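# Move wooden block from bench onto cart floor near handle

## Task

Pick the wooden block up from the bench and lay it flat on the cart's floor at the handle end, next to the profiles. The drop flap must remain open, and anything already in place must still be in place at the finish. At the end both hands must be empty, released and away from the cart, the robot must be upright and untilted, and it must touch nothing.

## Robot and tools

Robot: a Rainbow Robotics RB-Y1 on a two-wheel differential base with two rear casters. It has a folding torso (leg with ankle, knee and hip, then chest), a head with a camera, and two 7-joint arms, left and right. Each arm ends in a parallel gripper and a wrist camera whose case sticks out sideways and can bump into things. The base is 0.58 m wide, extends 0.10 m ahead of the drive axle and 0.57 m behind it, and sweeps a 0.58 m radius circle when it turns on the spot. It cannot move sideways.

Frames: the base frame has its origin on the floor midway between the drive wheels, with x forward, y to the left and z up, in metres. chest, left_hand and right_hand are reported in this frame. A hand point lies between the finger pads, 0.03 m behind the tips. The fingers point along the hand's -z and close along its x. base_odometry is the base frame at the start of the session. It counts wheel turns only, so slip shows up as travel. Its heading is in rad, positive to the left.

Tool move: one action plus optional "cameras" (a list of head_camera, left_wrist_camera, right_wrist_camera or all) and "blocking". Allowed combinations: "base" and/or "joints", optionally with "min_time_s" or "contact_limits"; or "target" alone or with "min_time_s"; or "contact_limits" alone. With no action, move just reports the state and images.
- base: a single velocity command, {"x_m_s", "turn_rad_s", "for_s"}. It is a velocity held for a duration, not a place to go. x_m_s is forward speed, 0.005 to 1.5 m/s either sign, or 0. turn_rad_s is positive to the left, 0.02 to 1.509 rad/s either sign, or 0. for_s runs 0.1 to 5 s. Distance is roughly speed times time. Acceleration is 0.4 m/s² (0.5 rad/s² when turning), and the base can coast up to about 3 s after for_s ends. Any key left out counts as 0.
- joints: a flat object keyed by joint name, each value an absolute target in rad (grippers in m of pad opening). The names and ranges are: torso_squat_rad 0..1.2 (bigger lowers the chest); torso_shift_rad -0.3..0.6 (hips forward); torso_pitch_rad -0.2..1.4 (bow forward); torso_yaw_rad -1.5..1.5 (left positive; raise both arms out at least 0.2 rad first). For each side: shoulder_pitch ±2.356 (negative swings forward/up), shoulder_roll (left 0..3.141, right -3.141..0; the outward direction lifts), shoulder_yaw ±2.094, elbow -2.617..0.01 (negative bends), forearm_roll ±3.141, wrist_pitch -1.57..1.919, hand_roll ±2.705, gripper_m 0..0.1. Then head_pan_rad ±0.523 and head_tilt_rad -0.35..1.57 (positive looks down). The torso has combined limits: squat+shift<=1.52; squat-shift+pitch<=1.57; shift+0.5pitch-0.4squat<=0.7; shift+0.3pitch-0.5squat<=0.39.
- target: an absolute pose for one hand, {"side": "left"|"right", "x","y","z" in m in the base frame (-3 to 3), "quat_wxyz": [w,x,y,z] in the form the hand lines print}. It is solved once into joint angles, so the hand travels along an arc. Break long moves into several short ones. A target is refused while another move is still running.
- min_time_s: 0.1 to 8 s, the minimum duration for the arm, head and torso motions.
- contact_limits: {left_gripper_m, right_gripper_m} in mA, 200 to 672.5 (the default). It sets gripper squeeze and stays in force until changed.
- blocking: true (the default) waits until everything is at rest; false returns in about 0.5 s.

Tool wait(seconds 0..10, cameras) holds and returns the state. stop(cameras) brakes all running motions. zoom_image(camera, region [x0,y0,x1,y1] px, at most 504x504) enlarges the latest image. read_manual gives licences only. finished_scene(scene) ends the session step; make no further calls after it.

Results: "move" reads "done" or the worst status. base_status, joint_status, left_hand_status and right_hand_status report done, moving, reached (within 10 mm and 2°), short, refused (nothing moved), off_target (stopped away from the target and possibly still pushing), not_followed (the self-collision check blocked the arm), contact_stop (torso only), time_out, limit_stop_at_<name> (the body guard), torque_fault, or limit_stop_at_motor_heat. One stop in an arm or the torso group halts that whole group. After an uncommanded stop or a refusal, later calls in the same reply are skipped. on_its_own lists things the robot did by itself. lidar_m gives 12 distances in 30° sectors counter-clockwise from straight ahead, at 0.23 m height. motor_effort gives wheel effort in %; a reading above about 30 at rest suggests the base is pushing against something. Also reported: joint torques, external torques, wrist force and torque (raw, offset), motor temperatures (MOTOR HOT at 65 °C; arms brake at 80 °C).

Gripping: to hold an object, command an opening at least 0.005 m narrower than the object. off_target or done both count as normal then. Each arm is rated for 3 kg.

Avoid: driving into furniture, since the base does not stop and may tip or lose its wheels; dropping or releasing a moving object; letting the arms strike or squeeze each other (keep about 0.5 rad of outward shoulder roll); rapid bending with the arms outstretched or loaded; and torque faults. At the end, open the grippers, pull both hands off the cart, and leave the robot upright and touching nothing.

Each tool is called after ">>>" as name(argument=value, ...) on one line, values as JSON.

## Session

>>> move()

Scene clock: 0.00 s.
Joint torques (N m): no reading
External joint torques (N m): no reading
Motor temperatures (°C): left_arm=[31 28 32 36 35 33 38] | right_arm=[34 31 32 30 36 36 34]
Wrist force (N): no reading
Wrist torque (N m): no reading
Wrist force, peak (N): no reading
base_odometry: x=+0.000 y=+0.000 heading=+0.000
lidar_m: 0.65 0.68 1.56 4.82 1.63 1.14 1.08 1.13 1.47 3.50 0.97 0.70
base_status: not commanded
joint_positions: torso_squat_rad=+0.350 torso_shift_rad=+0.000 torso_pitch_rad=+0.000 torso_yaw_rad=+0.000 left_shoulder_pitch_rad=+0.049 left_shoulder_roll_rad=+0.015 left_shoulder_yaw_rad=+0.041 left_elbow_rad=-0.149 left_forearm_roll_rad=+0.010 left_wrist_pitch_rad=-0.019 left_hand_roll_rad=+0.045 left_gripper_m=+0.099 right_shoulder_pitch_rad=-0.033 right_shoulder_roll_rad=-0.038 right_shoulder_yaw_rad=+0.024 right_elbow_rad=-0.125 right_forearm_roll_rad=-0.047 right_wrist_pitch_rad=+0.032 right_hand_roll_rad=-0.022 right_gripper_m=+0.099 head_pan_rad=+0.000 head_tilt_rad=+0.400
joint_status: not commanded
wheel_motors_off: 0
motor_effort: left_wheel=+0 right_wheel=+0
chest: x=-0.2280 y=+0.0001 z=+1.2475 quat_wxyz=(+1.000, +0.000, +0.000, +0.000) (m; base frame)
left_hand: x=-0.1861 y=+0.2354 z=+0.5638 quat_wxyz=(+0.997, +0.009, -0.062, +0.055) (m; base frame)
right_hand: x=-0.1506 y=-0.2464 z=+0.5666 quat_wxyz=(+0.998, -0.015, -0.063, -0.016) (m; base frame)
pictures: head_camera, left_wrist_camera, right_wrist_camera

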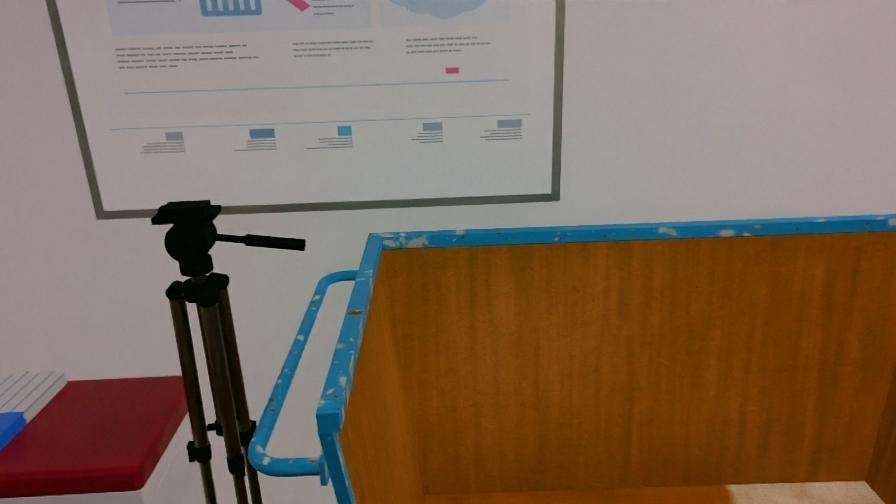

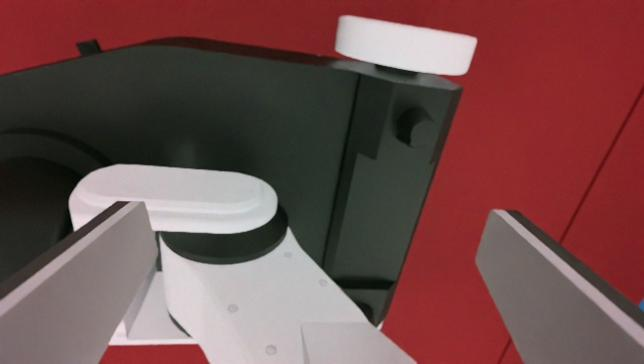

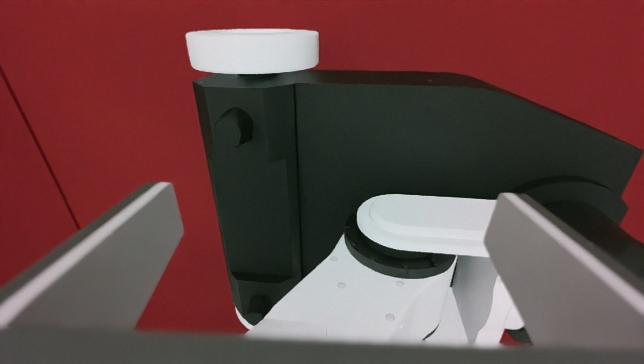

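>>> move(joints={"head_tilt_rad":0.75,"head_pan_rad":-0.3}, cameras=["head_camera"])

>>> move(joints={"head_tilt_rad":0.75,"head_pan_rad":0.52}, cameras=["head_camera"])

>>> move(joints={"head_tilt_rad":0.3,"head_pan_rad":-0.52}, cameras=["head_camera"])

>>> move(joints={"head_tilt_rad":0.3,"head_pan_rad":0.52}, cameras=["head_camera"])

Scene clock: 2.63 s.
Joint torques (N m): left_arm=[-0.95 -0.01 0.68 0.23 -0.12 -0.49 -0.01] | right_arm=[-2.05 -0.76 -0.26 0.04 -0.01 -0.31 -0.11]
External joint torques (N m): left_arm=[-0.32 -0.67 0.64 0.21 -0.12 -0.14 0] | right_arm=[0.21 0.73 -0.21 0.35 -0.05 -0.02 -0.12]
Wrist force (N): left_arm=[0.0 1.6 -7.1] | right_arm=[-2.0 1.1 -4.8]
Wrist torque (N m): left_arm=[-0.35 0.10 0.11] | right_arm=[-0.09 -0.08 -0.07]
Wrist force, peak (N): left_arm=[-0.2 1.9 -8.4] | right_arm=[-2.1 1.2 -5.5]
move: done
base_odometry: x=+0.000 y=+0.000 heading=+0.000
lidar_m: 0.65 0.67 1.56 4.83 1.62 1.13 1.08 1.11 1.48 3.51 0.98 0.69
base_status: not commanded
joint_positions: torso_squat_rad=+0.350 torso_shift_rad=+0.000 torso_pitch_rad=+0.000 torso_yaw_rad=+0.000 left_shoulder_pitch_rad=+0.049 left_shoulder_roll_rad=+0.015 left_shoulder_yaw_rad=+0.041 left_elbow_rad=-0.149 left_forearm_roll_rad=+0.010 left_wrist_pitch_rad=-0.019 left_hand_roll_rad=+0.045 left_gripper_m=+0.099 right_shoulder_pitch_rad=-0.033 right_shoulder_roll_rad=-0.038 right_shoulder_yaw_rad=+0.024 right_elbow_rad=-0.125 right_forearm_roll_rad=-0.047 right_wrist_pitch_rad=+0.032 right_hand_roll_rad=-0.022 right_gripper_m=+0.099 head_pan_rad=-0.300 head_tilt_rad=+0.750
joint_status: all done
wheel_motors_off: 0
motor_effort: left_wheel=+0(1) right_wheel=-2(2)
chest: x=-0.2280 y=+0.0001 z=+1.2475 quat_wxyz=(+1.000, +0.000, +0.000, +0.000) (m; base frame)
left_hand: x=-0.1861 y=+0.2354 z=+0.5638 quat_wxyz=(+0.997, +0.009, -0.062, +0.055) (m; base frame)
right_hand: x=-0.1506 y=-0.2464 z=+0.5666 quat_wxyz=(+0.998, -0.015, -0.063, -0.016) (m; base frame)
pictures: head_camera
camera_calibration:
head_camera: T_world_to_cam=[[-0.298078, -0.954025, -0.0313979, -0.0167932], [-0.602503, 0.213557, -0.769015, 1.0407], [0.740364, -0.210309, -0.63846, 1.02188], [0, 0, 0, 1]] pos_world=[-0.134542, -0.0233594, 1.45221]

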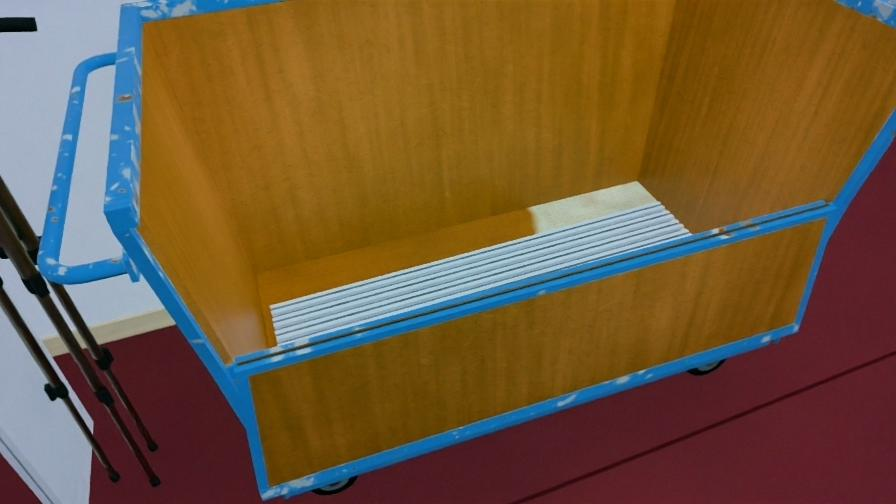

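Scene clock: 3.83 s.
Joint torques (N m): left_arm=[-1.05 -0.41 0.77 0.13 -0.05 -0.57 -0.04] | right_arm=[-2.33 -0.85 -0.82 0.14 0 -0.28 -0.04]
External joint torques (N m): left_arm=[-0.42 -1.08 0.73 0.12 -0.05 -0.21 -0.03] | right_arm=[-0.08 0.64 -0.77 0.45 -0.04 0.01 -0.04]
Wrist force (N): left_arm=[-0.7 0.6 -7.4] | right_arm=[-1.8 0.8 -4.9]
Wrist torque (N m): left_arm=[-0.22 0.08 0.07] | right_arm=[-0.08 -0.04 -0.09]
Wrist force, peak (N): left_arm=[0.0 1.7 -8.5] | right_arm=[-1.6 1.5 -5.6]
move: done
base_odometry: x=+0.000 y=+0.000 heading=+0.000
lidar_m: 0.66 0.67 1.56 4.81 1.63 1.14 1.06 1.13 1.47 3.52 0.98 0.69
base_status: not commanded
joint_positions: torso_squat_rad=+0.350 torso_shift_rad=+0.000 torso_pitch_rad=+0.000 torso_yaw_rad=+0.000 left_shoulder_pitch_rad=+0.049 left_shoulder_roll_rad=+0.015 left_shoulder_yaw_rad=+0.041 left_elbow_rad=-0.149 left_forearm_roll_rad=+0.010 left_wrist_pitch_rad=-0.019 left_hand_roll_rad=+0.045 left_gripper_m=+0.099 right_shoulder_pitch_rad=-0.033 right_shoulder_roll_rad=-0.038 right_shoulder_yaw_rad=+0.024 right_elbow_rad=-0.125 right_forearm_roll_rad=-0.047 right_wrist_pitch_rad=+0.032 right_hand_roll_rad=-0.022 right_gripper_m=+0.099 head_pan_rad=+0.520 head_tilt_rad=+0.750
joint_status: all done
wheel_motors_off: 0
motor_effort: left_wheel=+1(1) right_wheel=-1(2)
chest: x=-0.2280 y=+0.0001 z=+1.2475 quat_wxyz=(+1.000, +0.000, +0.000, +0.000) (m; base frame)
left_hand: x=-0.1861 y=+0.2354 z=+0.5638 quat_wxyz=(+0.997, +0.009, -0.062, +0.055) (m; base frame)
right_hand: x=-0.1506 y=-0.2464 z=+0.5666 quat_wxyz=(+0.998, -0.015, -0.063, -0.016) (m; base frame)
pictures: head_camera
camera_calibration:
head_camera: T_world_to_cam=[[0.494164, -0.868803, -0.0313495, 0.146307], [-0.567216, -0.294878, -0.768969, 1.04794], [0.658838, 0.397779, -0.638517, 1.00513], [0, 0, 0, 1]] pos_world=[-0.140114, 0.0363042, 1.45221]

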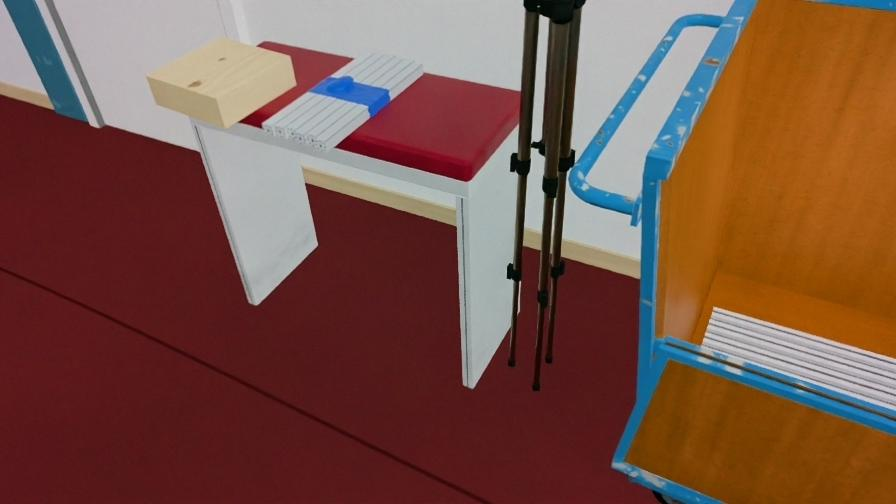

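Scene clock: 5.20 s.
Joint torques (N m): left_arm=[-0.96 -0.53 0.68 0.22 -0.11 -0.62 0.01] | right_arm=[-2.33 -0.74 -0.45 0.18 -0.18 -0.29 -0.1]
External joint torques (N m): left_arm=[-0.33 -1.19 0.63 0.2 -0.11 -0.26 0.02] | right_arm=[-0.08 0.75 -0.4 0.49 -0.22 0 -0.1]
Wrist force (N): left_arm=[-0.2 2.0 -7.5] | right_arm=[-1.7 1.3 -4.5]
Wrist torque (N m): left_arm=[-0.39 0.08 0.07] | right_arm=[-0.14 -0.08 -0.09]
Wrist force, peak (N): left_arm=[0.3 1.8 -8.5] | right_arm=[-2.0 1.0 -5.6]
move: done
base_odometry: x=+0.000 y=+0.000 heading=+0.000
lidar_m: 0.65 0.68 1.55 4.83 1.62 1.14 1.06 1.11 1.48 3.52 0.97 0.69
base_status: not commanded
joint_positions: torso_squat_rad=+0.350 torso_shift_rad=+0.000 torso_pitch_rad=+0.000 torso_yaw_rad=+0.000 left_shoulder_pitch_rad=+0.049 left_shoulder_roll_rad=+0.015 left_shoulder_yaw_rad=+0.041 left_elbow_rad=-0.149 left_forearm_roll_rad=+0.010 left_wrist_pitch_rad=-0.019 left_hand_roll_rad=+0.045 left_gripper_m=+0.099 right_shoulder_pitch_rad=-0.033 right_shoulder_roll_rad=-0.038 right_shoulder_yaw_rad=+0.024 right_elbow_rad=-0.125 right_forearm_roll_rad=-0.047 right_wrist_pitch_rad=+0.032 right_hand_roll_rad=-0.022 right_gripper_m=+0.099 head_pan_rad=-0.520 head_tilt_rad=+0.300
joint_status: all done
wheel_motors_off: 0
motor_effort: left_wheel=+0(1) right_wheel=-1(2)
chest: x=-0.2280 y=+0.0001 z=+1.2475 quat_wxyz=(+1.000, +0.000, +0.000, +0.000) (m; base frame)
left_hand: x=-0.1861 y=+0.2354 z=+0.5638 quat_wxyz=(+0.997, +0.009, -0.062, +0.055) (m; base frame)
right_hand: x=-0.1506 y=-0.2464 z=+0.5666 quat_wxyz=(+0.998, -0.015, -0.063, -0.016) (m; base frame)
pictures: head_camera
camera_calibration:
head_camera: T_world_to_cam=[[-0.486971, -0.872921, -0.0294665, -0.0584858], [-0.19593, 0.142055, -0.970274, 1.41573], [0.851158, -0.466722, -0.240208, 0.468267], [0, 0, 0, 1]] pos_world=[-0.149666, -0.0336149, 1.48441]

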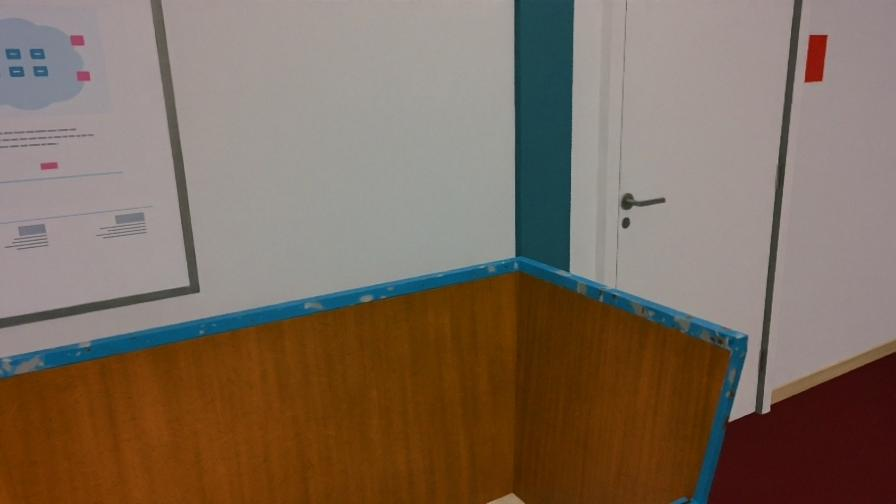

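Scene clock: 6.57 s.
Joint torques (N m): left_arm=[-1.06 0.01 0.68 -0.01 -0.06 -0.64 -0.02] | right_arm=[-1.92 -0.87 -0.74 -0.11 -0.13 -0.12 0.01]
External joint torques (N m): left_arm=[-0.43 -0.66 0.64 -0.02 -0.07 -0.29 -0.01] | right_arm=[0.34 0.62 -0.69 0.2 -0.17 0.17 0]
Wrist force (N): left_arm=[-0.5 1.1 -7.6] | right_arm=[-1.4 0.7 -5.0]
Wrist torque (N m): left_arm=[-0.28 0.07 0.11] | right_arm=[-0.06 -0.01 -0.10]
Wrist force, peak (N): left_arm=[0.0 1.5 -8.4] | right_arm=[-1.8 1.2 -5.5]
move: done
base_odometry: x=+0.000 y=+0.000 heading=+0.000
lidar_m: 0.64 0.67 1.56 4.83 1.62 1.14 1.07 1.12 1.47 3.52 0.97 0.70
base_status: not commanded
joint_positions: torso_squat_rad=+0.350 torso_shift_rad=+0.000 torso_pitch_rad=+0.000 torso_yaw_rad=+0.000 left_shoulder_pitch_rad=+0.049 left_shoulder_roll_rad=+0.015 left_shoulder_yaw_rad=+0.041 left_elbow_rad=-0.149 left_forearm_roll_rad=+0.010 left_wrist_pitch_rad=-0.019 left_hand_roll_rad=+0.045 left_gripper_m=+0.099 right_shoulder_pitch_rad=-0.033 right_shoulder_roll_rad=-0.038 right_shoulder_yaw_rad=+0.024 right_elbow_rad=-0.125 right_forearm_roll_rad=-0.047 right_wrist_pitch_rad=+0.032 right_hand_roll_rad=-0.022 right_gripper_m=+0.099 head_pan_rad=+0.520 head_tilt_rad=+0.300
joint_status: all done
wheel_motors_off: 0
motor_effort: left_wheel=+1(1) right_wheel=+0(2)
chest: x=-0.2280 y=+0.0001 z=+1.2475 quat_wxyz=(+1.000, +0.000, +0.000, +0.000) (m; base frame)
left_hand: x=-0.1861 y=+0.2354 z=+0.5638 quat_wxyz=(+0.997, +0.009, -0.062, +0.055) (m; base frame)
right_hand: x=-0.1506 y=-0.2464 z=+0.5666 quat_wxyz=(+0.998, -0.015, -0.063, -0.016) (m; base frame)
pictures: head_camera
camera_calibration:
head_camera: T_world_to_cam=[[0.506252, -0.861882, -0.0294563, 0.146086], [-0.22179, -0.0971149, -0.970246, 1.41042], [0.833377, 0.497723, -0.240321, 0.464594], [0, 0, 0, 1]] pos_world=[-0.148323, 0.0316428, 1.48441]

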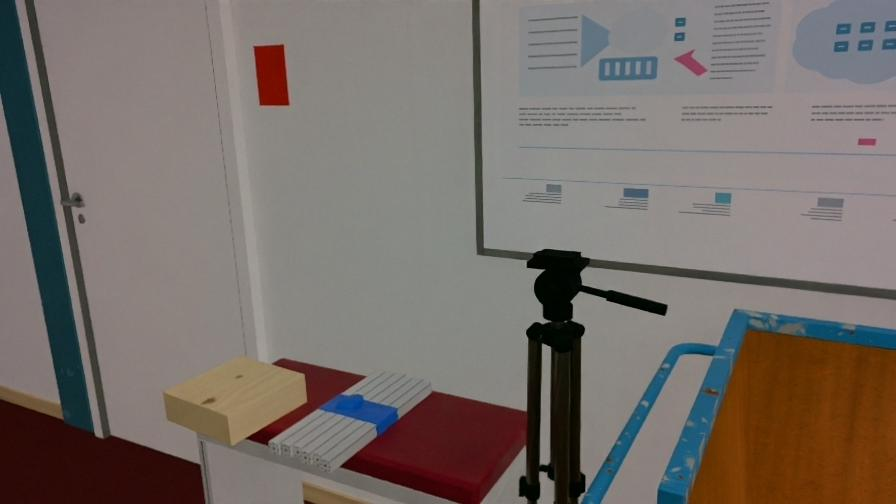

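>>> move(joints={"head_tilt_rad":0.75,"head_pan_rad":0.52}, cameras=["head_camera"])

>>> zoom_image(camera="head_camera", region=[130, 20, 330, 140])

>>> zoom_image(camera="head_camera", region=[300, 40, 540, 210])

Scene clock: 10.83 s.
Joint torques (N m): left_arm=[-0.96 -0.09 0.98 0.06 0 -0.65 0.02] | right_arm=[-2.31 -0.96 -0.56 0.14 -0.16 -0.14 0]
External joint torques (N m): left_arm=[-0.33 -0.75 0.94 0.04 -0.01 -0.3 0.03] | right_arm=[-0.06 0.53 -0.52 0.45 -0.19 0.15 -0.01]
Wrist force (N): left_arm=[0.2 1.1 -7.0] | right_arm=[-1.7 1.3 -4.9]
Wrist torque (N m): left_arm=[-0.25 0.14 0.09] | right_arm=[-0.12 -0.05 -0.05]
Wrist force, peak (N): left_arm=[-0.4 1.4 -8.4] | right_arm=[-2.3 1.5 -5.3]
move: done
base_odometry: x=+0.000 y=+0.000 heading=+0.000
lidar_m: 0.65 0.68 1.55 4.84 1.62 1.12 1.07 1.12 1.47 3.52 0.98 0.69
base_status: not commanded
joint_positions: torso_squat_rad=+0.350 torso_shift_rad=+0.000 torso_pitch_rad=+0.000 torso_yaw_rad=+0.000 left_shoulder_pitch_rad=+0.049 left_shoulder_roll_rad=+0.015 left_shoulder_yaw_rad=+0.041 left_elbow_rad=-0.149 left_forearm_roll_rad=+0.010 left_wrist_pitch_rad=-0.019 left_hand_roll_rad=+0.045 left_gripper_m=+0.099 right_shoulder_pitch_rad=-0.033 right_shoulder_roll_rad=-0.038 right_shoulder_yaw_rad=+0.024 right_elbow_rad=-0.125 right_forearm_roll_rad=-0.047 right_wrist_pitch_rad=+0.032 right_hand_roll_rad=-0.022 right_gripper_m=+0.099 head_pan_rad=+0.520 head_tilt_rad=+0.750
joint_status: all done
wheel_motors_off: 0
motor_effort: left_wheel=+0(1) right_wheel=+1(2)
chest: x=-0.2280 y=+0.0001 z=+1.2475 quat_wxyz=(+1.000, +0.000, +0.000, +0.000) (m; base frame)
left_hand: x=-0.1861 y=+0.2354 z=+0.5638 quat_wxyz=(+0.997, +0.009, -0.062, +0.055) (m; base frame)
right_hand: x=-0.1506 y=-0.2464 z=+0.5666 quat_wxyz=(+0.998, -0.015, -0.063, -0.016) (m; base frame)
pictures: head_camera
camera_calibration:
head_camera: T_world_to_cam=[[0.494164, -0.868803, -0.0313495, 0.146307], [-0.567216, -0.294878, -0.768969, 1.04794], [0.658838, 0.397779, -0.638517, 1.00513], [0, 0, 0, 1]] pos_world=[-0.140114, 0.0363042, 1.45221]

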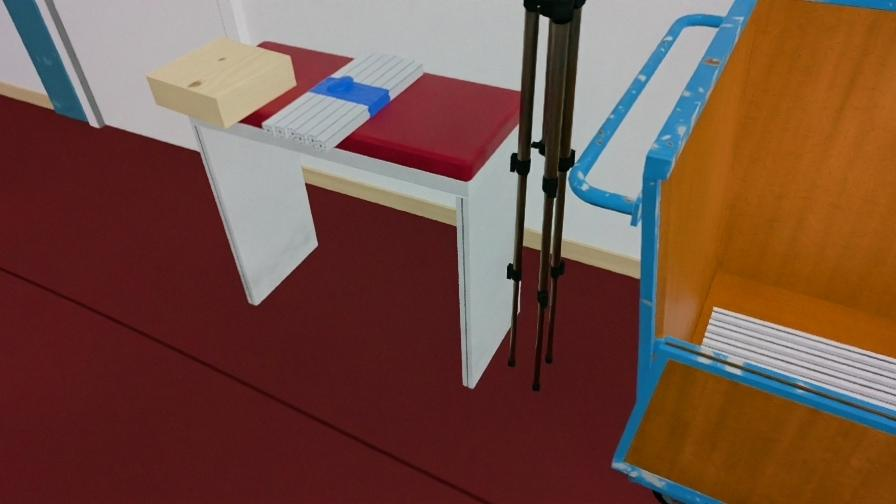

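Scaled by 2.520 from the camera's 896x504 image, which has a finer 1280x720 frame.

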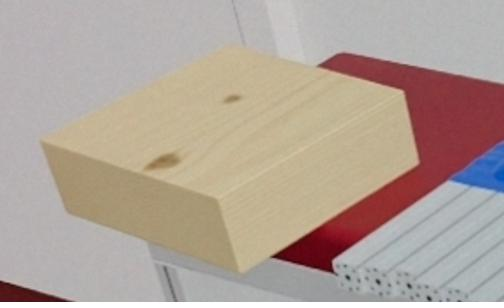

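Scaled by 2.100 from the camera's 896x504 image, which has a finer 1280x720 frame.

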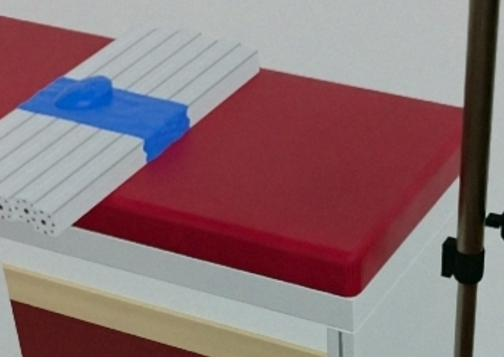

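>>> move(base={"x_m_s":0.25,"for_s":1.2}, joints={"head_tilt_rad":0.9,"head_pan_rad":0.0,"torso_squat_rad":0.0}, cameras=["head_camera"])

>>> move(joints={"head_tilt_rad":0.9,"head_pan_rad":0.5}, cameras=["head_camera"])

>>> move(joints={"head_tilt_rad":0.9,"head_pan_rad":-0.5}, cameras=["head_camera"])

Scene clock: 27.73 s.
Joint torques (N m): left_arm=[-0.23 -0.06 0.82 -0.04 -0.06 -0.61 -0.09] | right_arm=[-2.13 -0.98 -0.44 -0.06 -0.15 -0.2 -0.01]
External joint torques (N m): left_arm=[0.39 -0.72 0.77 -0.06 -0.07 -0.25 -0.09] | right_arm=[0.12 0.51 -0.39 0.24 -0.19 0.09 -0.02]
Wrist force (N): left_arm=[-0.6 1.1 -7.5] | right_arm=[-1.5 1.2 -4.7]
Wrist torque (N m): left_arm=[-0.25 0.06 0.06] | right_arm=[-0.09 -0.02 -0.09]
Wrist force, peak (N): left_arm=[-0.5 0.9 -8.5] | right_arm=[-2.4 0.7 -5.3]
move: done
base_odometry: x=+0.300 y=+0.000 heading=+0.000
lidar_m: 0.35 0.37 0.81 3.84 2.08 1.44 1.38 1.43 1.88 4.48 0.53 0.37
base_status: done (sent for 1.2 of 1.2 s)
joint_positions: torso_squat_rad=+0.000 torso_shift_rad=+0.000 torso_pitch_rad=+0.000 torso_yaw_rad=+0.000 left_shoulder_pitch_rad=+0.049 left_shoulder_roll_rad=+0.015 left_shoulder_yaw_rad=+0.041 left_elbow_rad=-0.149 left_forearm_roll_rad=+0.010 left_wrist_pitch_rad=-0.019 left_hand_roll_rad=+0.045 left_gripper_m=+0.099 right_shoulder_pitch_rad=-0.033 right_shoulder_roll_rad=-0.038 right_shoulder_yaw_rad=+0.024 right_elbow_rad=-0.125 right_forearm_roll_rad=-0.047 right_wrist_pitch_rad=+0.032 right_hand_roll_rad=-0.022 right_gripper_m=+0.099 head_pan_rad=+0.000 head_tilt_rad=+0.900
joint_status: all done
wheel_motors_off: 0
motor_effort: left_wheel=-1(53) right_wheel=-1(26)
chest: x=-0.2279 y=+0.0001 z=+1.2899 quat_wxyz=(+1.000, +0.000, +0.000, +0.000) (m; base frame)
left_hand: x=-0.1861 y=+0.2354 z=+0.6063 quat_wxyz=(+0.997, +0.009, -0.062, +0.055) (m; base frame)
right_hand: x=-0.1506 y=-0.2464 z=+0.6091 quat_wxyz=(+0.998, -0.015, -0.062, -0.016) (m; base frame)
pictures: head_camera
camera_calibration:
head_camera: T_world_to_cam=[[-0.00753334, -0.999504, -0.0305749, 0.0432157], [-0.746573, 0.0259632, -0.664796, 0.888465], [0.665261, 0.0178183, -0.746399, 1.19417], [0, 0, 0, 1]] pos_world=[-0.130804, -0.00115111, 1.48329]

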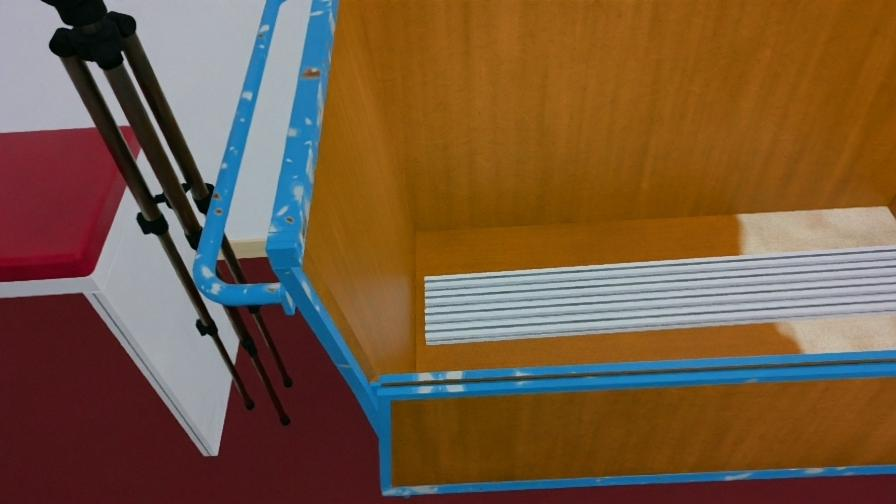

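Scene clock: 28.73 s.
Joint torques (N m): left_arm=[-0.38 -0.41 0.63 0.12 -0.06 -0.64 0.01] | right_arm=[-2.19 -0.85 -1.07 0.21 -0.06 -0.21 0.06]
External joint torques (N m): left_arm=[0.24 -1.07 0.59 0.1 -0.07 -0.29 0.02] | right_arm=[0.06 0.64 -1.02 0.51 -0.1 0.08 0.06]
Wrist force (N): left_arm=[0.3 1.3 -7.9] | right_arm=[-1.9 1.2 -4.9]
Wrist torque (N m): left_arm=[-0.27 0.18 0.06] | right_arm=[-0.10 -0.07 -0.10]
Wrist force, peak (N): left_arm=[-0.2 1.4 -8.3] | right_arm=[-2.0 0.8 -5.3]
move: done
base_odometry: x=+0.300 y=+0.000 heading=+0.000
lidar_m: 0.35 0.37 0.81 3.84 2.08 1.45 1.37 1.42 1.88 4.48 0.54 0.36
base_status: not commanded
joint_positions: torso_squat_rad=+0.000 torso_shift_rad=+0.000 torso_pitch_rad=+0.000 torso_yaw_rad=+0.000 left_shoulder_pitch_rad=+0.049 left_shoulder_roll_rad=+0.015 left_shoulder_yaw_rad=+0.041 left_elbow_rad=-0.149 left_forearm_roll_rad=+0.010 left_wrist_pitch_rad=-0.019 left_hand_roll_rad=+0.045 left_gripper_m=+0.099 right_shoulder_pitch_rad=-0.033 right_shoulder_roll_rad=-0.038 right_shoulder_yaw_rad=+0.024 right_elbow_rad=-0.125 right_forearm_roll_rad=-0.047 right_wrist_pitch_rad=+0.032 right_hand_roll_rad=-0.022 right_gripper_m=+0.099 head_pan_rad=+0.500 head_tilt_rad=+0.900
joint_status: all done
wheel_motors_off: 0
motor_effort: left_wheel=-1(1) right_wheel=-1(2)
chest: x=-0.2279 y=+0.0001 z=+1.2899 quat_wxyz=(+1.000, +0.000, +0.000, +0.000) (m; base frame)
left_hand: x=-0.1861 y=+0.2354 z=+0.6063 quat_wxyz=(+0.997, +0.009, -0.062, +0.055) (m; base frame)
right_hand: x=-0.1506 y=-0.2464 z=+0.6091 quat_wxyz=(+0.998, -0.015, -0.062, -0.016) (m; base frame)
pictures: head_camera
camera_calibration:
head_camera: T_world_to_cam=[[0.472576, -0.880758, -0.0306193, 0.142072], [-0.667684, -0.33514, -0.66474, 0.90462], [0.575214, 0.334584, -0.746447, 1.17571], [0, 0, 0, 1]] pos_world=[-0.139426, 0.0349305, 1.4833]

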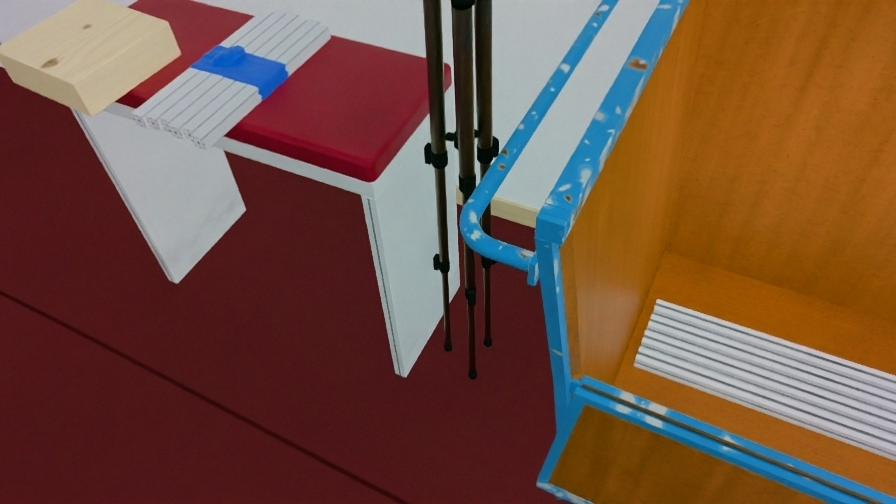

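Scene clock: 30.07 s.
Joint torques (N m): left_arm=[-0.18 -0.21 0.73 0.24 -0.09 -0.54 -0.04] | right_arm=[-2.04 -0.76 -0.74 0.01 -0.12 -0.3 -0.1]
External joint torques (N m): left_arm=[0.45 -0.87 0.69 0.22 -0.1 -0.18 -0.03] | right_arm=[0.21 0.74 -0.7 0.32 -0.16 -0.01 -0.1]
Wrist force (N): left_arm=[-0.5 1.7 -7.8] | right_arm=[-1.3 1.3 -4.9]
Wrist torque (N m): left_arm=[-0.35 0.11 0.07] | right_arm=[-0.12 -0.01 -0.08]
Wrist force, peak (N): left_arm=[-0.7 1.2 -8.6] | right_arm=[-1.9 0.7 -5.4]
move: done
base_odometry: x=+0.300 y=+0.000 heading=+0.000
lidar_m: 0.35 0.37 0.80 3.84 2.06 1.45 1.38 1.43 1.87 4.48 0.53 0.38
base_status: not commanded
joint_positions: torso_squat_rad=+0.000 torso_shift_rad=+0.000 torso_pitch_rad=+0.000 torso_yaw_rad=+0.000 left_shoulder_pitch_rad=+0.049 left_shoulder_roll_rad=+0.015 left_shoulder_yaw_rad=+0.041 left_elbow_rad=-0.149 left_forearm_roll_rad=+0.010 left_wrist_pitch_rad=-0.019 left_hand_roll_rad=+0.045 left_gripper_m=+0.099 right_shoulder_pitch_rad=-0.033 right_shoulder_roll_rad=-0.038 right_shoulder_yaw_rad=+0.024 right_elbow_rad=-0.125 right_forearm_roll_rad=-0.047 right_wrist_pitch_rad=+0.032 right_hand_roll_rad=-0.022 right_gripper_m=+0.099 head_pan_rad=-0.500 head_tilt_rad=+0.900
joint_status: all done
wheel_motors_off: 0
motor_effort: left_wheel=+0(2) right_wheel=-1(3)
chest: x=-0.2279 y=+0.0001 z=+1.2899 quat_wxyz=(+1.000, +0.000, +0.000, +0.000) (m; base frame)
left_hand: x=-0.1861 y=+0.2354 z=+0.6063 quat_wxyz=(+0.997, +0.009, -0.062, +0.055) (m; base frame)
right_hand: x=-0.1506 y=-0.2464 z=+0.6091 quat_wxyz=(+0.998, -0.015, -0.062, -0.016) (m; base frame)
pictures: head_camera
camera_calibration:
head_camera: T_world_to_cam=[[-0.485752, -0.873563, -0.0305352, -0.0554103], [-0.642713, 0.380626, -0.664863, 0.909835], [0.592422, -0.303333, -0.746341, 1.17918], [0, 0, 0, 1]] pos_world=[-0.140726, -0.0370267, 1.48329]

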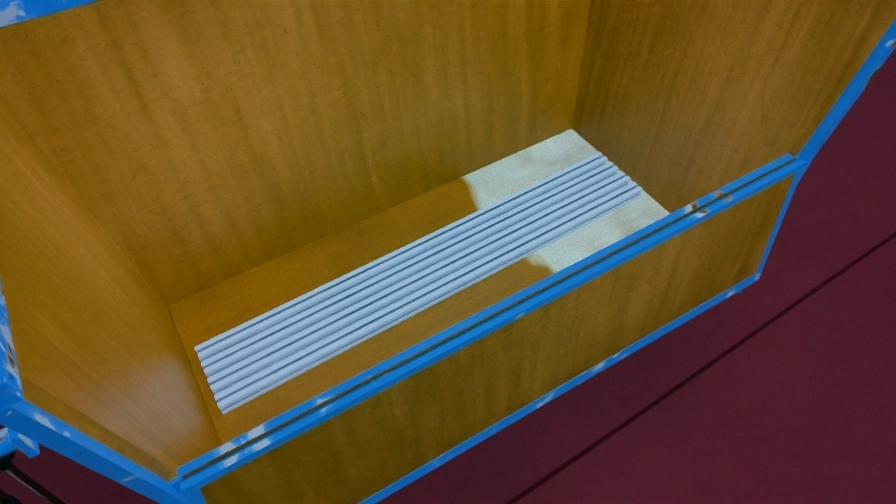

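>>> move(joints={"head_tilt_rad":0.7,"head_pan_rad":0.52,"torso_pitch_rad":0.0}, cameras=["head_camera"])

>>> zoom_image(camera="head_camera", region=[0, 20, 300, 220])

>>> move(joints={"head_tilt_rad":1.0,"head_pan_rad":0.0,"torso_pitch_rad":0.35}, min_time_s=3, cameras=["head_camera"])

Scene clock: 34.70 s.
Joint torques (N m): left_arm=[-0.38 -0.07 0.7 0.01 -0.1 -0.67 0.06] | right_arm=[-2.01 -0.74 -0.83 0.14 -0.15 -0.33 0.01]
External joint torques (N m): left_arm=[0.25 -0.73 0.65 -0.01 -0.11 -0.31 0.06] | right_arm=[0.24 0.75 -0.79 0.45 -0.19 -0.04 0]
Wrist force (N): left_arm=[-0.2 1.6 -6.8] | right_arm=[-1.4 0.8 -4.8]
Wrist torque (N m): left_arm=[-0.36 0.10 0.06] | right_arm=[-0.05 -0.01 -0.09]
Wrist force, peak (N): left_arm=[-0.4 1.1 -8.3] | right_arm=[-1.7 0.7 -5.7]
move: done
base_odometry: x=+0.300 y=+0.000 heading=+0.000
lidar_m: 0.35 0.37 0.80 3.86 2.07 1.46 1.38 1.42 1.88 4.50 0.54 0.37
base_status: not commanded
joint_positions: torso_squat_rad=+0.000 torso_shift_rad=+0.000 torso_pitch_rad=+0.000 torso_yaw_rad=+0.000 left_shoulder_pitch_rad=+0.049 left_shoulder_roll_rad=+0.015 left_shoulder_yaw_rad=+0.041 left_elbow_rad=-0.149 left_forearm_roll_rad=+0.010 left_wrist_pitch_rad=-0.019 left_hand_roll_rad=+0.045 left_gripper_m=+0.099 right_shoulder_pitch_rad=-0.033 right_shoulder_roll_rad=-0.038 right_shoulder_yaw_rad=+0.024 right_elbow_rad=-0.125 right_forearm_roll_rad=-0.047 right_wrist_pitch_rad=+0.032 right_hand_roll_rad=-0.022 right_gripper_m=+0.099 head_pan_rad=+0.520 head_tilt_rad=+0.700
joint_status: all done
wheel_motors_off: 0
motor_effort: left_wheel=-1(2) right_wheel=+0(4)
chest: x=-0.2279 y=+0.0001 z=+1.2899 quat_wxyz=(+1.000, +0.000, +0.000, +0.000) (m; base frame)
left_hand: x=-0.1861 y=+0.2354 z=+0.6063 quat_wxyz=(+0.997, +0.009, -0.062, +0.055) (m; base frame)
right_hand: x=-0.1506 y=-0.2464 z=+0.6091 quat_wxyz=(+0.998, -0.015, -0.062, -0.016) (m; base frame)
pictures: head_camera
camera_calibration:
head_camera: T_world_to_cam=[[0.495418, -0.868081, -0.0315585, 0.148228], [-0.533373, -0.275322, -0.79982, 1.13354], [0.68562, 0.413078, -0.59941, 0.979325], [0, 0, 0, 1]] pos_world=[-0.140281, 0.0362239, 1.49832]

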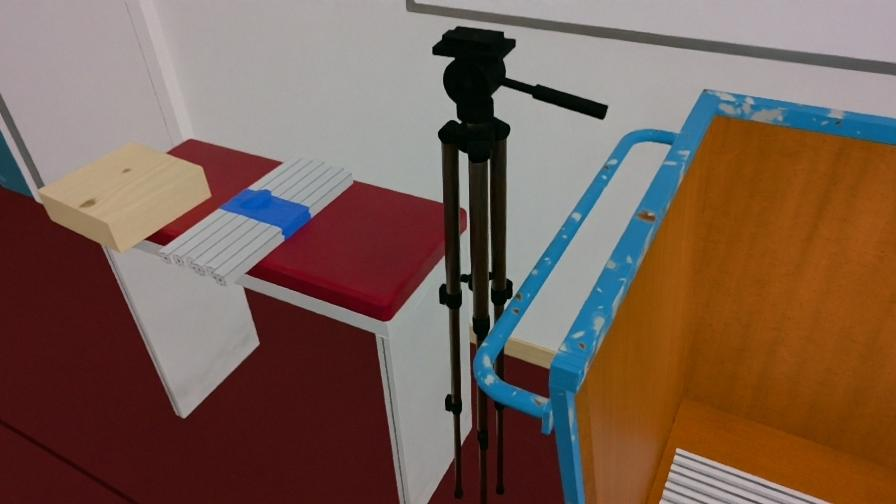

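Scaled by 1.680 from the camera's 896x504 image, which has a finer 1280x720 frame.

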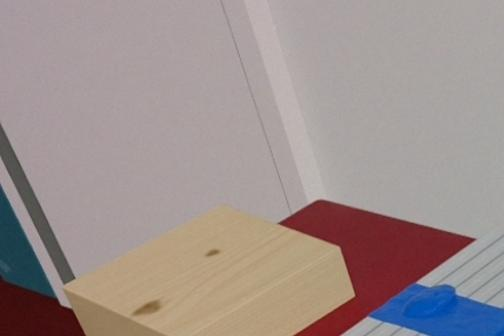

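Scene clock: 37.97 s.
Joint torques (N m): left_arm=[7.84 0.09 1.04 4.03 -0.14 0.07 0.04] | right_arm=[7.27 -0.6 -1.1 4.04 -0.21 0.38 -0.04]
External joint torques (N m): left_arm=[-1.01 -0.68 0.91 0.31 -0.14 -0.28 0.03] | right_arm=[0.14 0.71 -0.92 0.84 -0.17 0.01 -0.03]
Wrist force (N): left_arm=[1.9 0.7 -7.9] | right_arm=[0.4 1.1 -5.0]
Wrist torque (N m): left_arm=[-0.20 0.25 0.07] | right_arm=[-0.09 0.06 -0.10]
Wrist force, peak (N): left_arm=[1.9 0.7 -8.2] | right_arm=[-2.2 1.4 -5.5]
move: done
base_odometry: x=+0.300 y=+0.000 heading=+0.000
lidar_m: 0.35 0.36 0.81 3.85 2.07 1.45 1.36 1.42 1.88 4.49 0.53 0.38
base_status: not commanded
joint_positions: torso_squat_rad=+0.000 torso_shift_rad=+0.000 torso_pitch_rad=+0.350 torso_yaw_rad=+0.000 left_shoulder_pitch_rad=+0.049 left_shoulder_roll_rad=+0.015 left_shoulder_yaw_rad=+0.041 left_elbow_rad=-0.149 left_forearm_roll_rad=+0.010 left_wrist_pitch_rad=-0.019 left_hand_roll_rad=+0.045 left_gripper_m=+0.099 right_shoulder_pitch_rad=-0.033 right_shoulder_roll_rad=-0.038 right_shoulder_yaw_rad=+0.024 right_elbow_rad=-0.125 right_forearm_roll_rad=-0.047 right_wrist_pitch_rad=+0.032 right_hand_roll_rad=-0.022 right_gripper_m=+0.099 head_pan_rad=+0.000 head_tilt_rad=+1.000
joint_status: all done
wheel_motors_off: 0
motor_effort: left_wheel=-1(2) right_wheel=-2(2)
chest: x=-0.1219 y=+0.0001 z=+1.2712 quat_wxyz=(+0.985, +0.000, +0.174, +0.000) (m; base frame)
left_hand: x=-0.3170 y=+0.2354 z=+0.6146 quat_wxyz=(+0.992, +0.018, +0.113, +0.053) (m; base frame)
right_hand: x=-0.2826 y=-0.2464 z=+0.6050 quat_wxyz=(+0.993, -0.018, +0.112, -0.014) (m; base frame)
pictures: head_camera
camera_calibration:
head_camera: T_world_to_cam=[[-0.0200756, -0.999504, -0.0242616, 0.0337719], [-0.96134, 0.0259634, -0.274138, 0.418161], [0.274632, 0.0178201, -0.961384, 1.34956], [0, 0, 0, 1]] pos_world=[0.0320388, -0.00115112, 1.4129]

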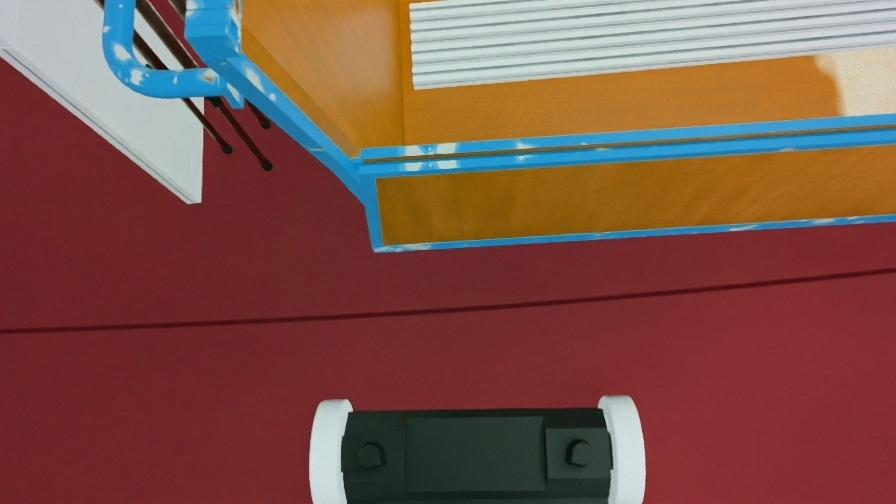

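>>> move(base={"x_m_s":-0.35,"for_s":1.15}, joints={"torso_pitch_rad":0.0,"torso_squat_rad":0.3})

>>> move(base={"turn_rad_s":0.8,"for_s":1.9667})

>>> move(base={"x_m_s":0.4,"for_s":3.55})

>>> move(base={"turn_rad_s":-0.8,"for_s":1.9667}, joints={"head_tilt_rad":0.75}, cameras=["head_camera"])

Scene clock: 61.43 s.
Joint torques (N m): left_arm=[-1.27 -0.24 0.85 0.07 0.01 -0.57 -0.02] | right_arm=[-2.24 -1.09 -0.39 0.06 -0.12 -0.25 -0.2]
External joint torques (N m): left_arm=[-0.64 -0.9 0.81 0.06 0.01 -0.21 -0.02] | right_arm=[0.02 0.41 -0.34 0.37 -0.16 0.05 -0.21]
Wrist force (N): left_arm=[0.0 1.1 -7.3] | right_arm=[-1.6 1.2 -5.0]
Wrist torque (N m): left_arm=[-0.30 0.16 0.05] | right_arm=[-0.09 -0.05 -0.08]
Wrist force, peak (N): left_arm=[2.2 1.5 -8.4] | right_arm=[-2.2 1.3 -5.5]
move: done
base_odometry: x=-0.108 y=+0.000 heading=+0.000
lidar_m: 0.76 1.10 1.61 4.78 1.48 1.03 0.96 1.02 1.32 3.17 1.14 0.81
base_status: done (sent for 1.17 of 1.17 s)
joint_positions: torso_squat_rad=+0.300 torso_shift_rad=+0.000 torso_pitch_rad=+0.000 torso_yaw_rad=+0.000 left_shoulder_pitch_rad=+0.049 left_shoulder_roll_rad=+0.015 left_shoulder_yaw_rad=+0.041 left_elbow_rad=-0.149 left_forearm_roll_rad=+0.010 left_wrist_pitch_rad=-0.019 left_hand_roll_rad=+0.045 left_gripper_m=+0.099 right_shoulder_pitch_rad=-0.033 right_shoulder_roll_rad=-0.038 right_shoulder_yaw_rad=+0.024 right_elbow_rad=-0.125 right_forearm_roll_rad=-0.047 right_wrist_pitch_rad=+0.032 right_hand_roll_rad=-0.022 right_gripper_m=+0.099 head_pan_rad=+0.000 head_tilt_rad=+1.000
joint_status: all done
wheel_motors_off: 0
motor_effort: left_wheel=+0(42) right_wheel=-3(34)
chest: x=-0.2281 y=+0.0001 z=+1.2587 quat_wxyz=(+1.000, +0.000, +0.000, +0.000) (m; base frame)
left_hand: x=-0.1862 y=+0.2354 z=+0.5750 quat_wxyz=(+0.997, +0.009, -0.062, +0.055) (m; base frame)
right_hand: x=-0.1506 y=-0.2464 z=+0.5778 quat_wxyz=(+0.998, -0.015, -0.063, -0.016) (m; base frame)
pictures: none

Scene clock: 65.33 s.
Joint torques (N m): left_arm=[-0.91 -0.29 0.89 0.11 -0.04 -0.64 -0.07] | right_arm=[-2.07 -0.74 -0.28 -0.02 0.02 -0.23 -0.01]
External joint torques (N m): left_arm=[-0.28 -0.96 0.85 0.1 -0.04 -0.29 -0.06] | right_arm=[0.19 0.75 -0.23 0.29 -0.01 0.07 -0.02]
Wrist force (N): left_arm=[0.4 1.1 -7.2] | right_arm=[-1.5 0.5 -4.7]
Wrist torque (N m): left_arm=[-0.29 0.17 0.08] | right_arm=[-0.02 -0.04 -0.10]
Wrist force, peak (N): left_arm=[-0.1 1.7 -8.2] | right_arm=[-2.0 1.1 -5.4]
move: done
base_odometry: x=-0.108 y=+0.000 heading=+1.573
lidar_m: 4.55 1.45 1.01 0.95 1.00 1.32 3.25 1.16 0.83 0.78 1.10 1.62
base_status: done (sent for 1.97 of 1.97 s)
joint_positions: torso_squat_rad=+0.300 torso_shift_rad=+0.000 torso_pitch_rad=+0.000 torso_yaw_rad=+0.000 left_shoulder_pitch_rad=+0.049 left_shoulder_roll_rad=+0.015 left_shoulder_yaw_rad=+0.041 left_elbow_rad=-0.149 left_forearm_roll_rad=+0.010 left_wrist_pitch_rad=-0.019 left_hand_roll_rad=+0.045 left_gripper_m=+0.099 right_shoulder_pitch_rad=-0.033 right_shoulder_roll_rad=-0.038 right_shoulder_yaw_rad=+0.024 right_elbow_rad=-0.125 right_forearm_roll_rad=-0.047 right_wrist_pitch_rad=+0.032 right_hand_roll_rad=-0.022 right_gripper_m=+0.099 head_pan_rad=+0.000 head_tilt_rad=+1.000
joint_status: not commanded
wheel_motors_off: 0
motor_effort: left_wheel=+6(45) right_wheel=+20(53)
chest: x=-0.2281 y=+0.0001 z=+1.2587 quat_wxyz=(+1.000, +0.000, +0.000, +0.000) (m; base frame)
left_hand: x=-0.1862 y=+0.2354 z=+0.5750 quat_wxyz=(+0.997, +0.009, -0.062, +0.055) (m; base frame)
right_hand: x=-0.1506 y=-0.2464 z=+0.5778 quat_wxyz=(+0.998, -0.015, -0.063, -0.016) (m; base frame)
pictures: none

Scene clock: 70.27 s.
Joint torques (N m): left_arm=[-0.72 -0.53 0.83 0.01 -0.1 -0.52 0.01] | right_arm=[-2.35 -0.75 -0.57 0.04 -0.1 -0.23 -0.08]
External joint torques (N m): left_arm=[-0.1 -1.2 0.79 -0.01 -0.1 -0.17 0.01] | right_arm=[-0.1 0.74 -0.52 0.35 -0.14 0.06 -0.08]
Wrist force (N): left_arm=[-0.1 1.0 -7.4] | right_arm=[-1.9 0.8 -4.7]
Wrist torque (N m): left_arm=[-0.27 0.16 0.09] | right_arm=[-0.02 -0.08 -0.12]
Wrist force, peak (N): left_arm=[-0.4 1.3 -8.3] | right_arm=[-1.8 1.3 -5.4]
move: done
base_odometry: x=-0.112 y=+1.427 heading=+1.574
lidar_m: 4.19 1.53 1.08 1.01 1.05 1.42 3.47 1.50 1.28 0.94 1.56 2.06
base_status: done (sent for 3.57 of 3.57 s)
joint_positions: torso_squat_rad=+0.300 torso_shift_rad=+0.000 torso_pitch_rad=+0.000 torso_yaw_rad=+0.000 left_shoulder_pitch_rad=+0.049 left_shoulder_roll_rad=+0.015 left_shoulder_yaw_rad=+0.041 left_elbow_rad=-0.149 left_forearm_roll_rad=+0.010 left_wrist_pitch_rad=-0.019 left_hand_roll_rad=+0.045 left_gripper_m=+0.099 right_shoulder_pitch_rad=-0.033 right_shoulder_roll_rad=-0.038 right_shoulder_yaw_rad=+0.024 right_elbow_rad=-0.125 right_forearm_roll_rad=-0.047 right_wrist_pitch_rad=+0.032 right_hand_roll_rad=-0.022 right_gripper_m=+0.099 head_pan_rad=+0.000 head_tilt_rad=+1.000
joint_status: not commanded
wheel_motors_off: 0
motor_effort: left_wheel=+17(49) right_wheel=-15(48)
chest: x=-0.2280 y=+0.0001 z=+1.2587 quat_wxyz=(+1.000, +0.000, +0.000, +0.000) (m; base frame)
left_hand: x=-0.1861 y=+0.2354 z=+0.5750 quat_wxyz=(+0.997, +0.009, -0.062, +0.055) (m; base frame)
right_hand: x=-0.1505 y=-0.2464 z=+0.5778 quat_wxyz=(+0.998, -0.015, -0.062, -0.016) (m; base frame)
pictures: none

Scene clock: 74.17 s.
Joint torques (N m): left_arm=[-0.81 -0.04 0.57 0.05 -0.08 -0.59 0.02] | right_arm=[-1.94 -0.61 -0.86 0.17 -0.07 -0.12 0.06]
External joint torques (N m): left_arm=[-0.18 -0.7 0.53 0.03 -0.08 -0.24 0.03] | right_arm=[0.32 0.89 -0.81 0.48 -0.11 0.17 0.05]
Wrist force (N): left_arm=[0.6 1.7 -8.0] | right_arm=[-1.7 0.8 -4.6]
Wrist torque (N m): left_arm=[-0.33 0.22 0.08] | right_arm=[-0.07 -0.08 -0.09]
Wrist force, peak (N): left_arm=[0.3 1.2 -8.8] | right_arm=[-2.1 1.1 -5.4]
move: done
base_odometry: x=-0.113 y=+1.426 heading=+0.001
lidar_m: 0.93 1.54 2.04 4.19 1.55 1.08 1.02 1.06 1.40 3.35 1.48 1.25
base_status: done (sent for 1.97 of 1.97 s)
joint_positions: torso_squat_rad=+0.300 torso_shift_rad=+0.000 torso_pitch_rad=+0.000 torso_yaw_rad=+0.000 left_shoulder_pitch_rad=+0.049 left_shoulder_roll_rad=+0.015 left_shoulder_yaw_rad=+0.041 left_elbow_rad=-0.149 left_forearm_roll_rad=+0.010 left_wrist_pitch_rad=-0.019 left_hand_roll_rad=+0.045 left_gripper_m=+0.099 right_shoulder_pitch_rad=-0.033 right_shoulder_roll_rad=-0.038 right_shoulder_yaw_rad=+0.024 right_elbow_rad=-0.125 right_forearm_roll_rad=-0.047 right_wrist_pitch_rad=+0.032 right_hand_roll_rad=-0.022 right_gripper_m=+0.099 head_pan_rad=+0.000 head_tilt_rad=+0.750
joint_status: all done
wheel_motors_off: 0
motor_effort: left_wheel=+22(46) right_wheel=+3(52)
chest: x=-0.2280 y=+0.0001 z=+1.2587 quat_wxyz=(+1.000, +0.000, +0.000, +0.000) (m; base frame)
left_hand: x=-0.1861 y=+0.2354 z=+0.5750 quat_wxyz=(+0.997, +0.009, -0.062, +0.055) (m; base frame)
right_hand: x=-0.1505 y=-0.2464 z=+0.5778 quat_wxyz=(+0.998, -0.015, -0.063, -0.016) (m; base frame)
pictures: head_camera
camera_calibration:
head_camera: T_world_to_cam=[[-0.00287326, -0.999504, -0.031358, 0.0442632], [-0.638739, 0.025962, -0.768985, 1.0418], [0.769418, 0.0178201, -0.638497, 1.03508], [0, 0, 0, 1]] pos_world=[-0.130844, -0.00125112, 1.46341]

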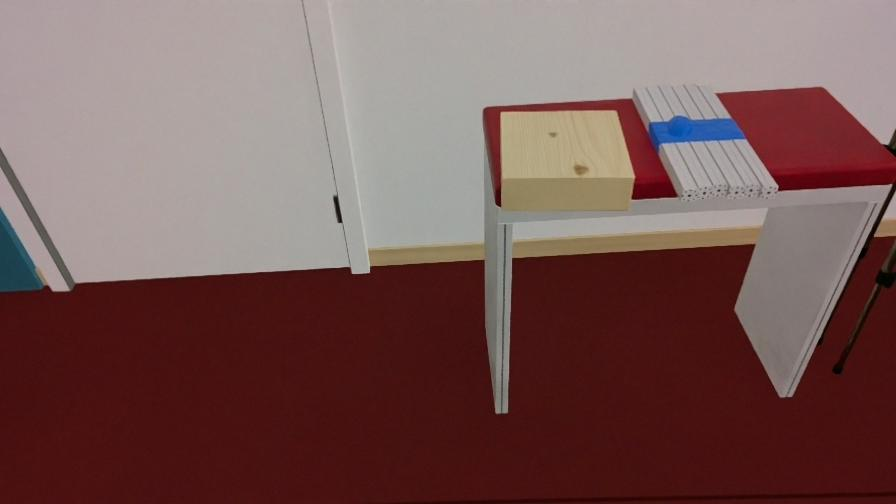

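>>> move(target={"side":"right","x":0.45,"y":-0.19,"z":0.79,"quat_wxyz":[0.7069,-0.0177,-0.7069,-0.0177]}, min_time_s=2.5, cameras=["head_camera","right_wrist_camera"])

Scene clock: 84.53 s.
Joint torques (N m): left_arm=[-0.87 -0.24 0.41 0.07 -0.17 -0.52 0.02] | right_arm=[-21.38 -5.14 -1.81 -8.85 -0.18 -1.74 0.27]
External joint torques (N m): left_arm=[-0.25 -0.9 0.37 0.05 -0.18 -0.17 0.02] | right_arm=[-1.89 -0.71 -2.38 -1.15 -0.39 -0.15 0.23]
Wrist force (N): left_arm=[0.3 1.9 -7.1] | right_arm=[-6.5 0.5 -2.3]
Wrist torque (N m): left_arm=[-0.41 0.17 0.09] | right_arm=[-0.11 -0.40 -0.17]
Wrist force, peak (N): left_arm=[0.2 1.3 -8.5] | right_arm=[-6.5 0.5 -2.3]
move: short
base_odometry: x=-0.113 y=+1.426 heading=+0.001
lidar_m: 0.92 1.56 2.04 4.19 1.54 1.08 1.03 1.06 1.41 3.34 1.48 1.26
base_status: not commanded
joint_positions: torso_squat_rad=+0.300 torso_shift_rad=+0.000 torso_pitch_rad=+0.000 torso_yaw_rad=+0.000 left_shoulder_pitch_rad=+0.049 left_shoulder_roll_rad=+0.015 left_shoulder_yaw_rad=+0.041 left_elbow_rad=-0.149 left_forearm_roll_rad=+0.010 left_wrist_pitch_rad=-0.019 left_hand_roll_rad=+0.045 left_gripper_m=+0.099 right_shoulder_pitch_rad=-0.761 right_shoulder_roll_rad=-0.040 right_shoulder_yaw_rad=-0.320 right_elbow_rad=-0.267 right_forearm_roll_rad=-0.113 right_wrist_pitch_rad=-0.005 right_hand_roll_rad=+0.197 right_gripper_m=+0.099 head_pan_rad=+0.000 head_tilt_rad=+0.750
joint_status: all done
wheel_motors_off: 0
motor_effort: left_wheel=+22(23) right_wheel=+3(5)
chest: x=-0.2280 y=+0.0001 z=+1.2587 quat_wxyz=(+1.000, +0.000, +0.000, +0.000) (m; base frame)
left_hand: x=-0.1861 y=+0.2354 z=+0.5750 quat_wxyz=(+0.997, +0.009, -0.062, +0.055) (m; base frame)
right_hand: x=+0.3653 y=-0.1934 z=+0.8574 quat_wxyz=(+0.880, +0.013, -0.475, +0.003) (m; base frame)
right_hand_status: short (checked arc, as near as the solve gets, planned for 2.5 s): 108 mm and 33.6 deg off.
pictures: head_camera, right_wrist_camera
camera_calibration:
head_camera: T_world_to_cam=[[-0.00287326, -0.999504, -0.031358, 0.0442632], [-0.638739, 0.025962, -0.768985, 1.0418], [0.769418, 0.0178201, -0.638497, 1.03508], [0, 0, 0, 1]] pos_world=[-0.130844, -0.00125112, 1.46341]
right_wrist_camera: T_world_to_cam=[[-0.526594, -0.0210904, -0.849855, 0.915667], [-0.459023, 0.84849, 0.263367, 0.132995], [0.715539, 0.528791, -0.456491, 0.304423], [0, 0, 0, 1]] pos_world=[0.325406, -0.254509, 0.882124]

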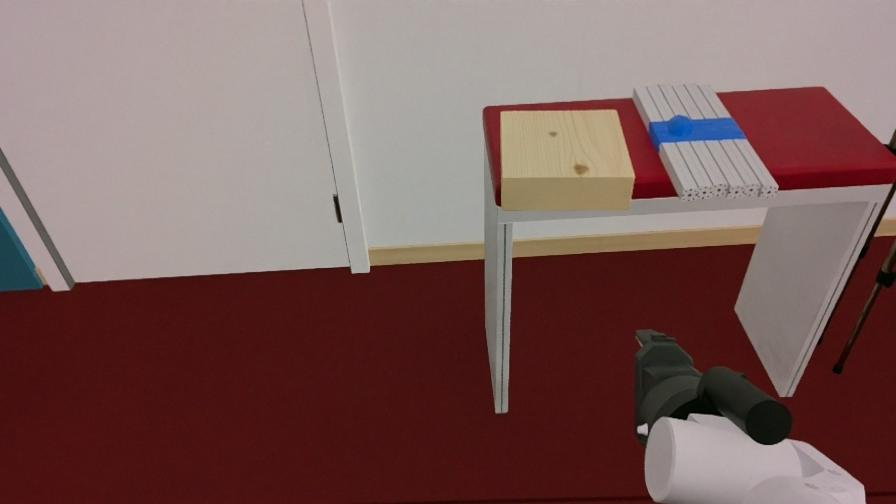

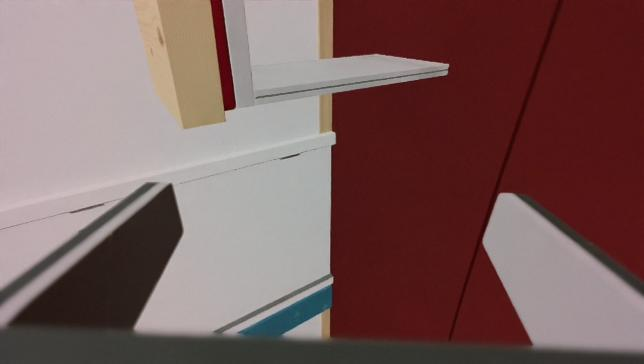

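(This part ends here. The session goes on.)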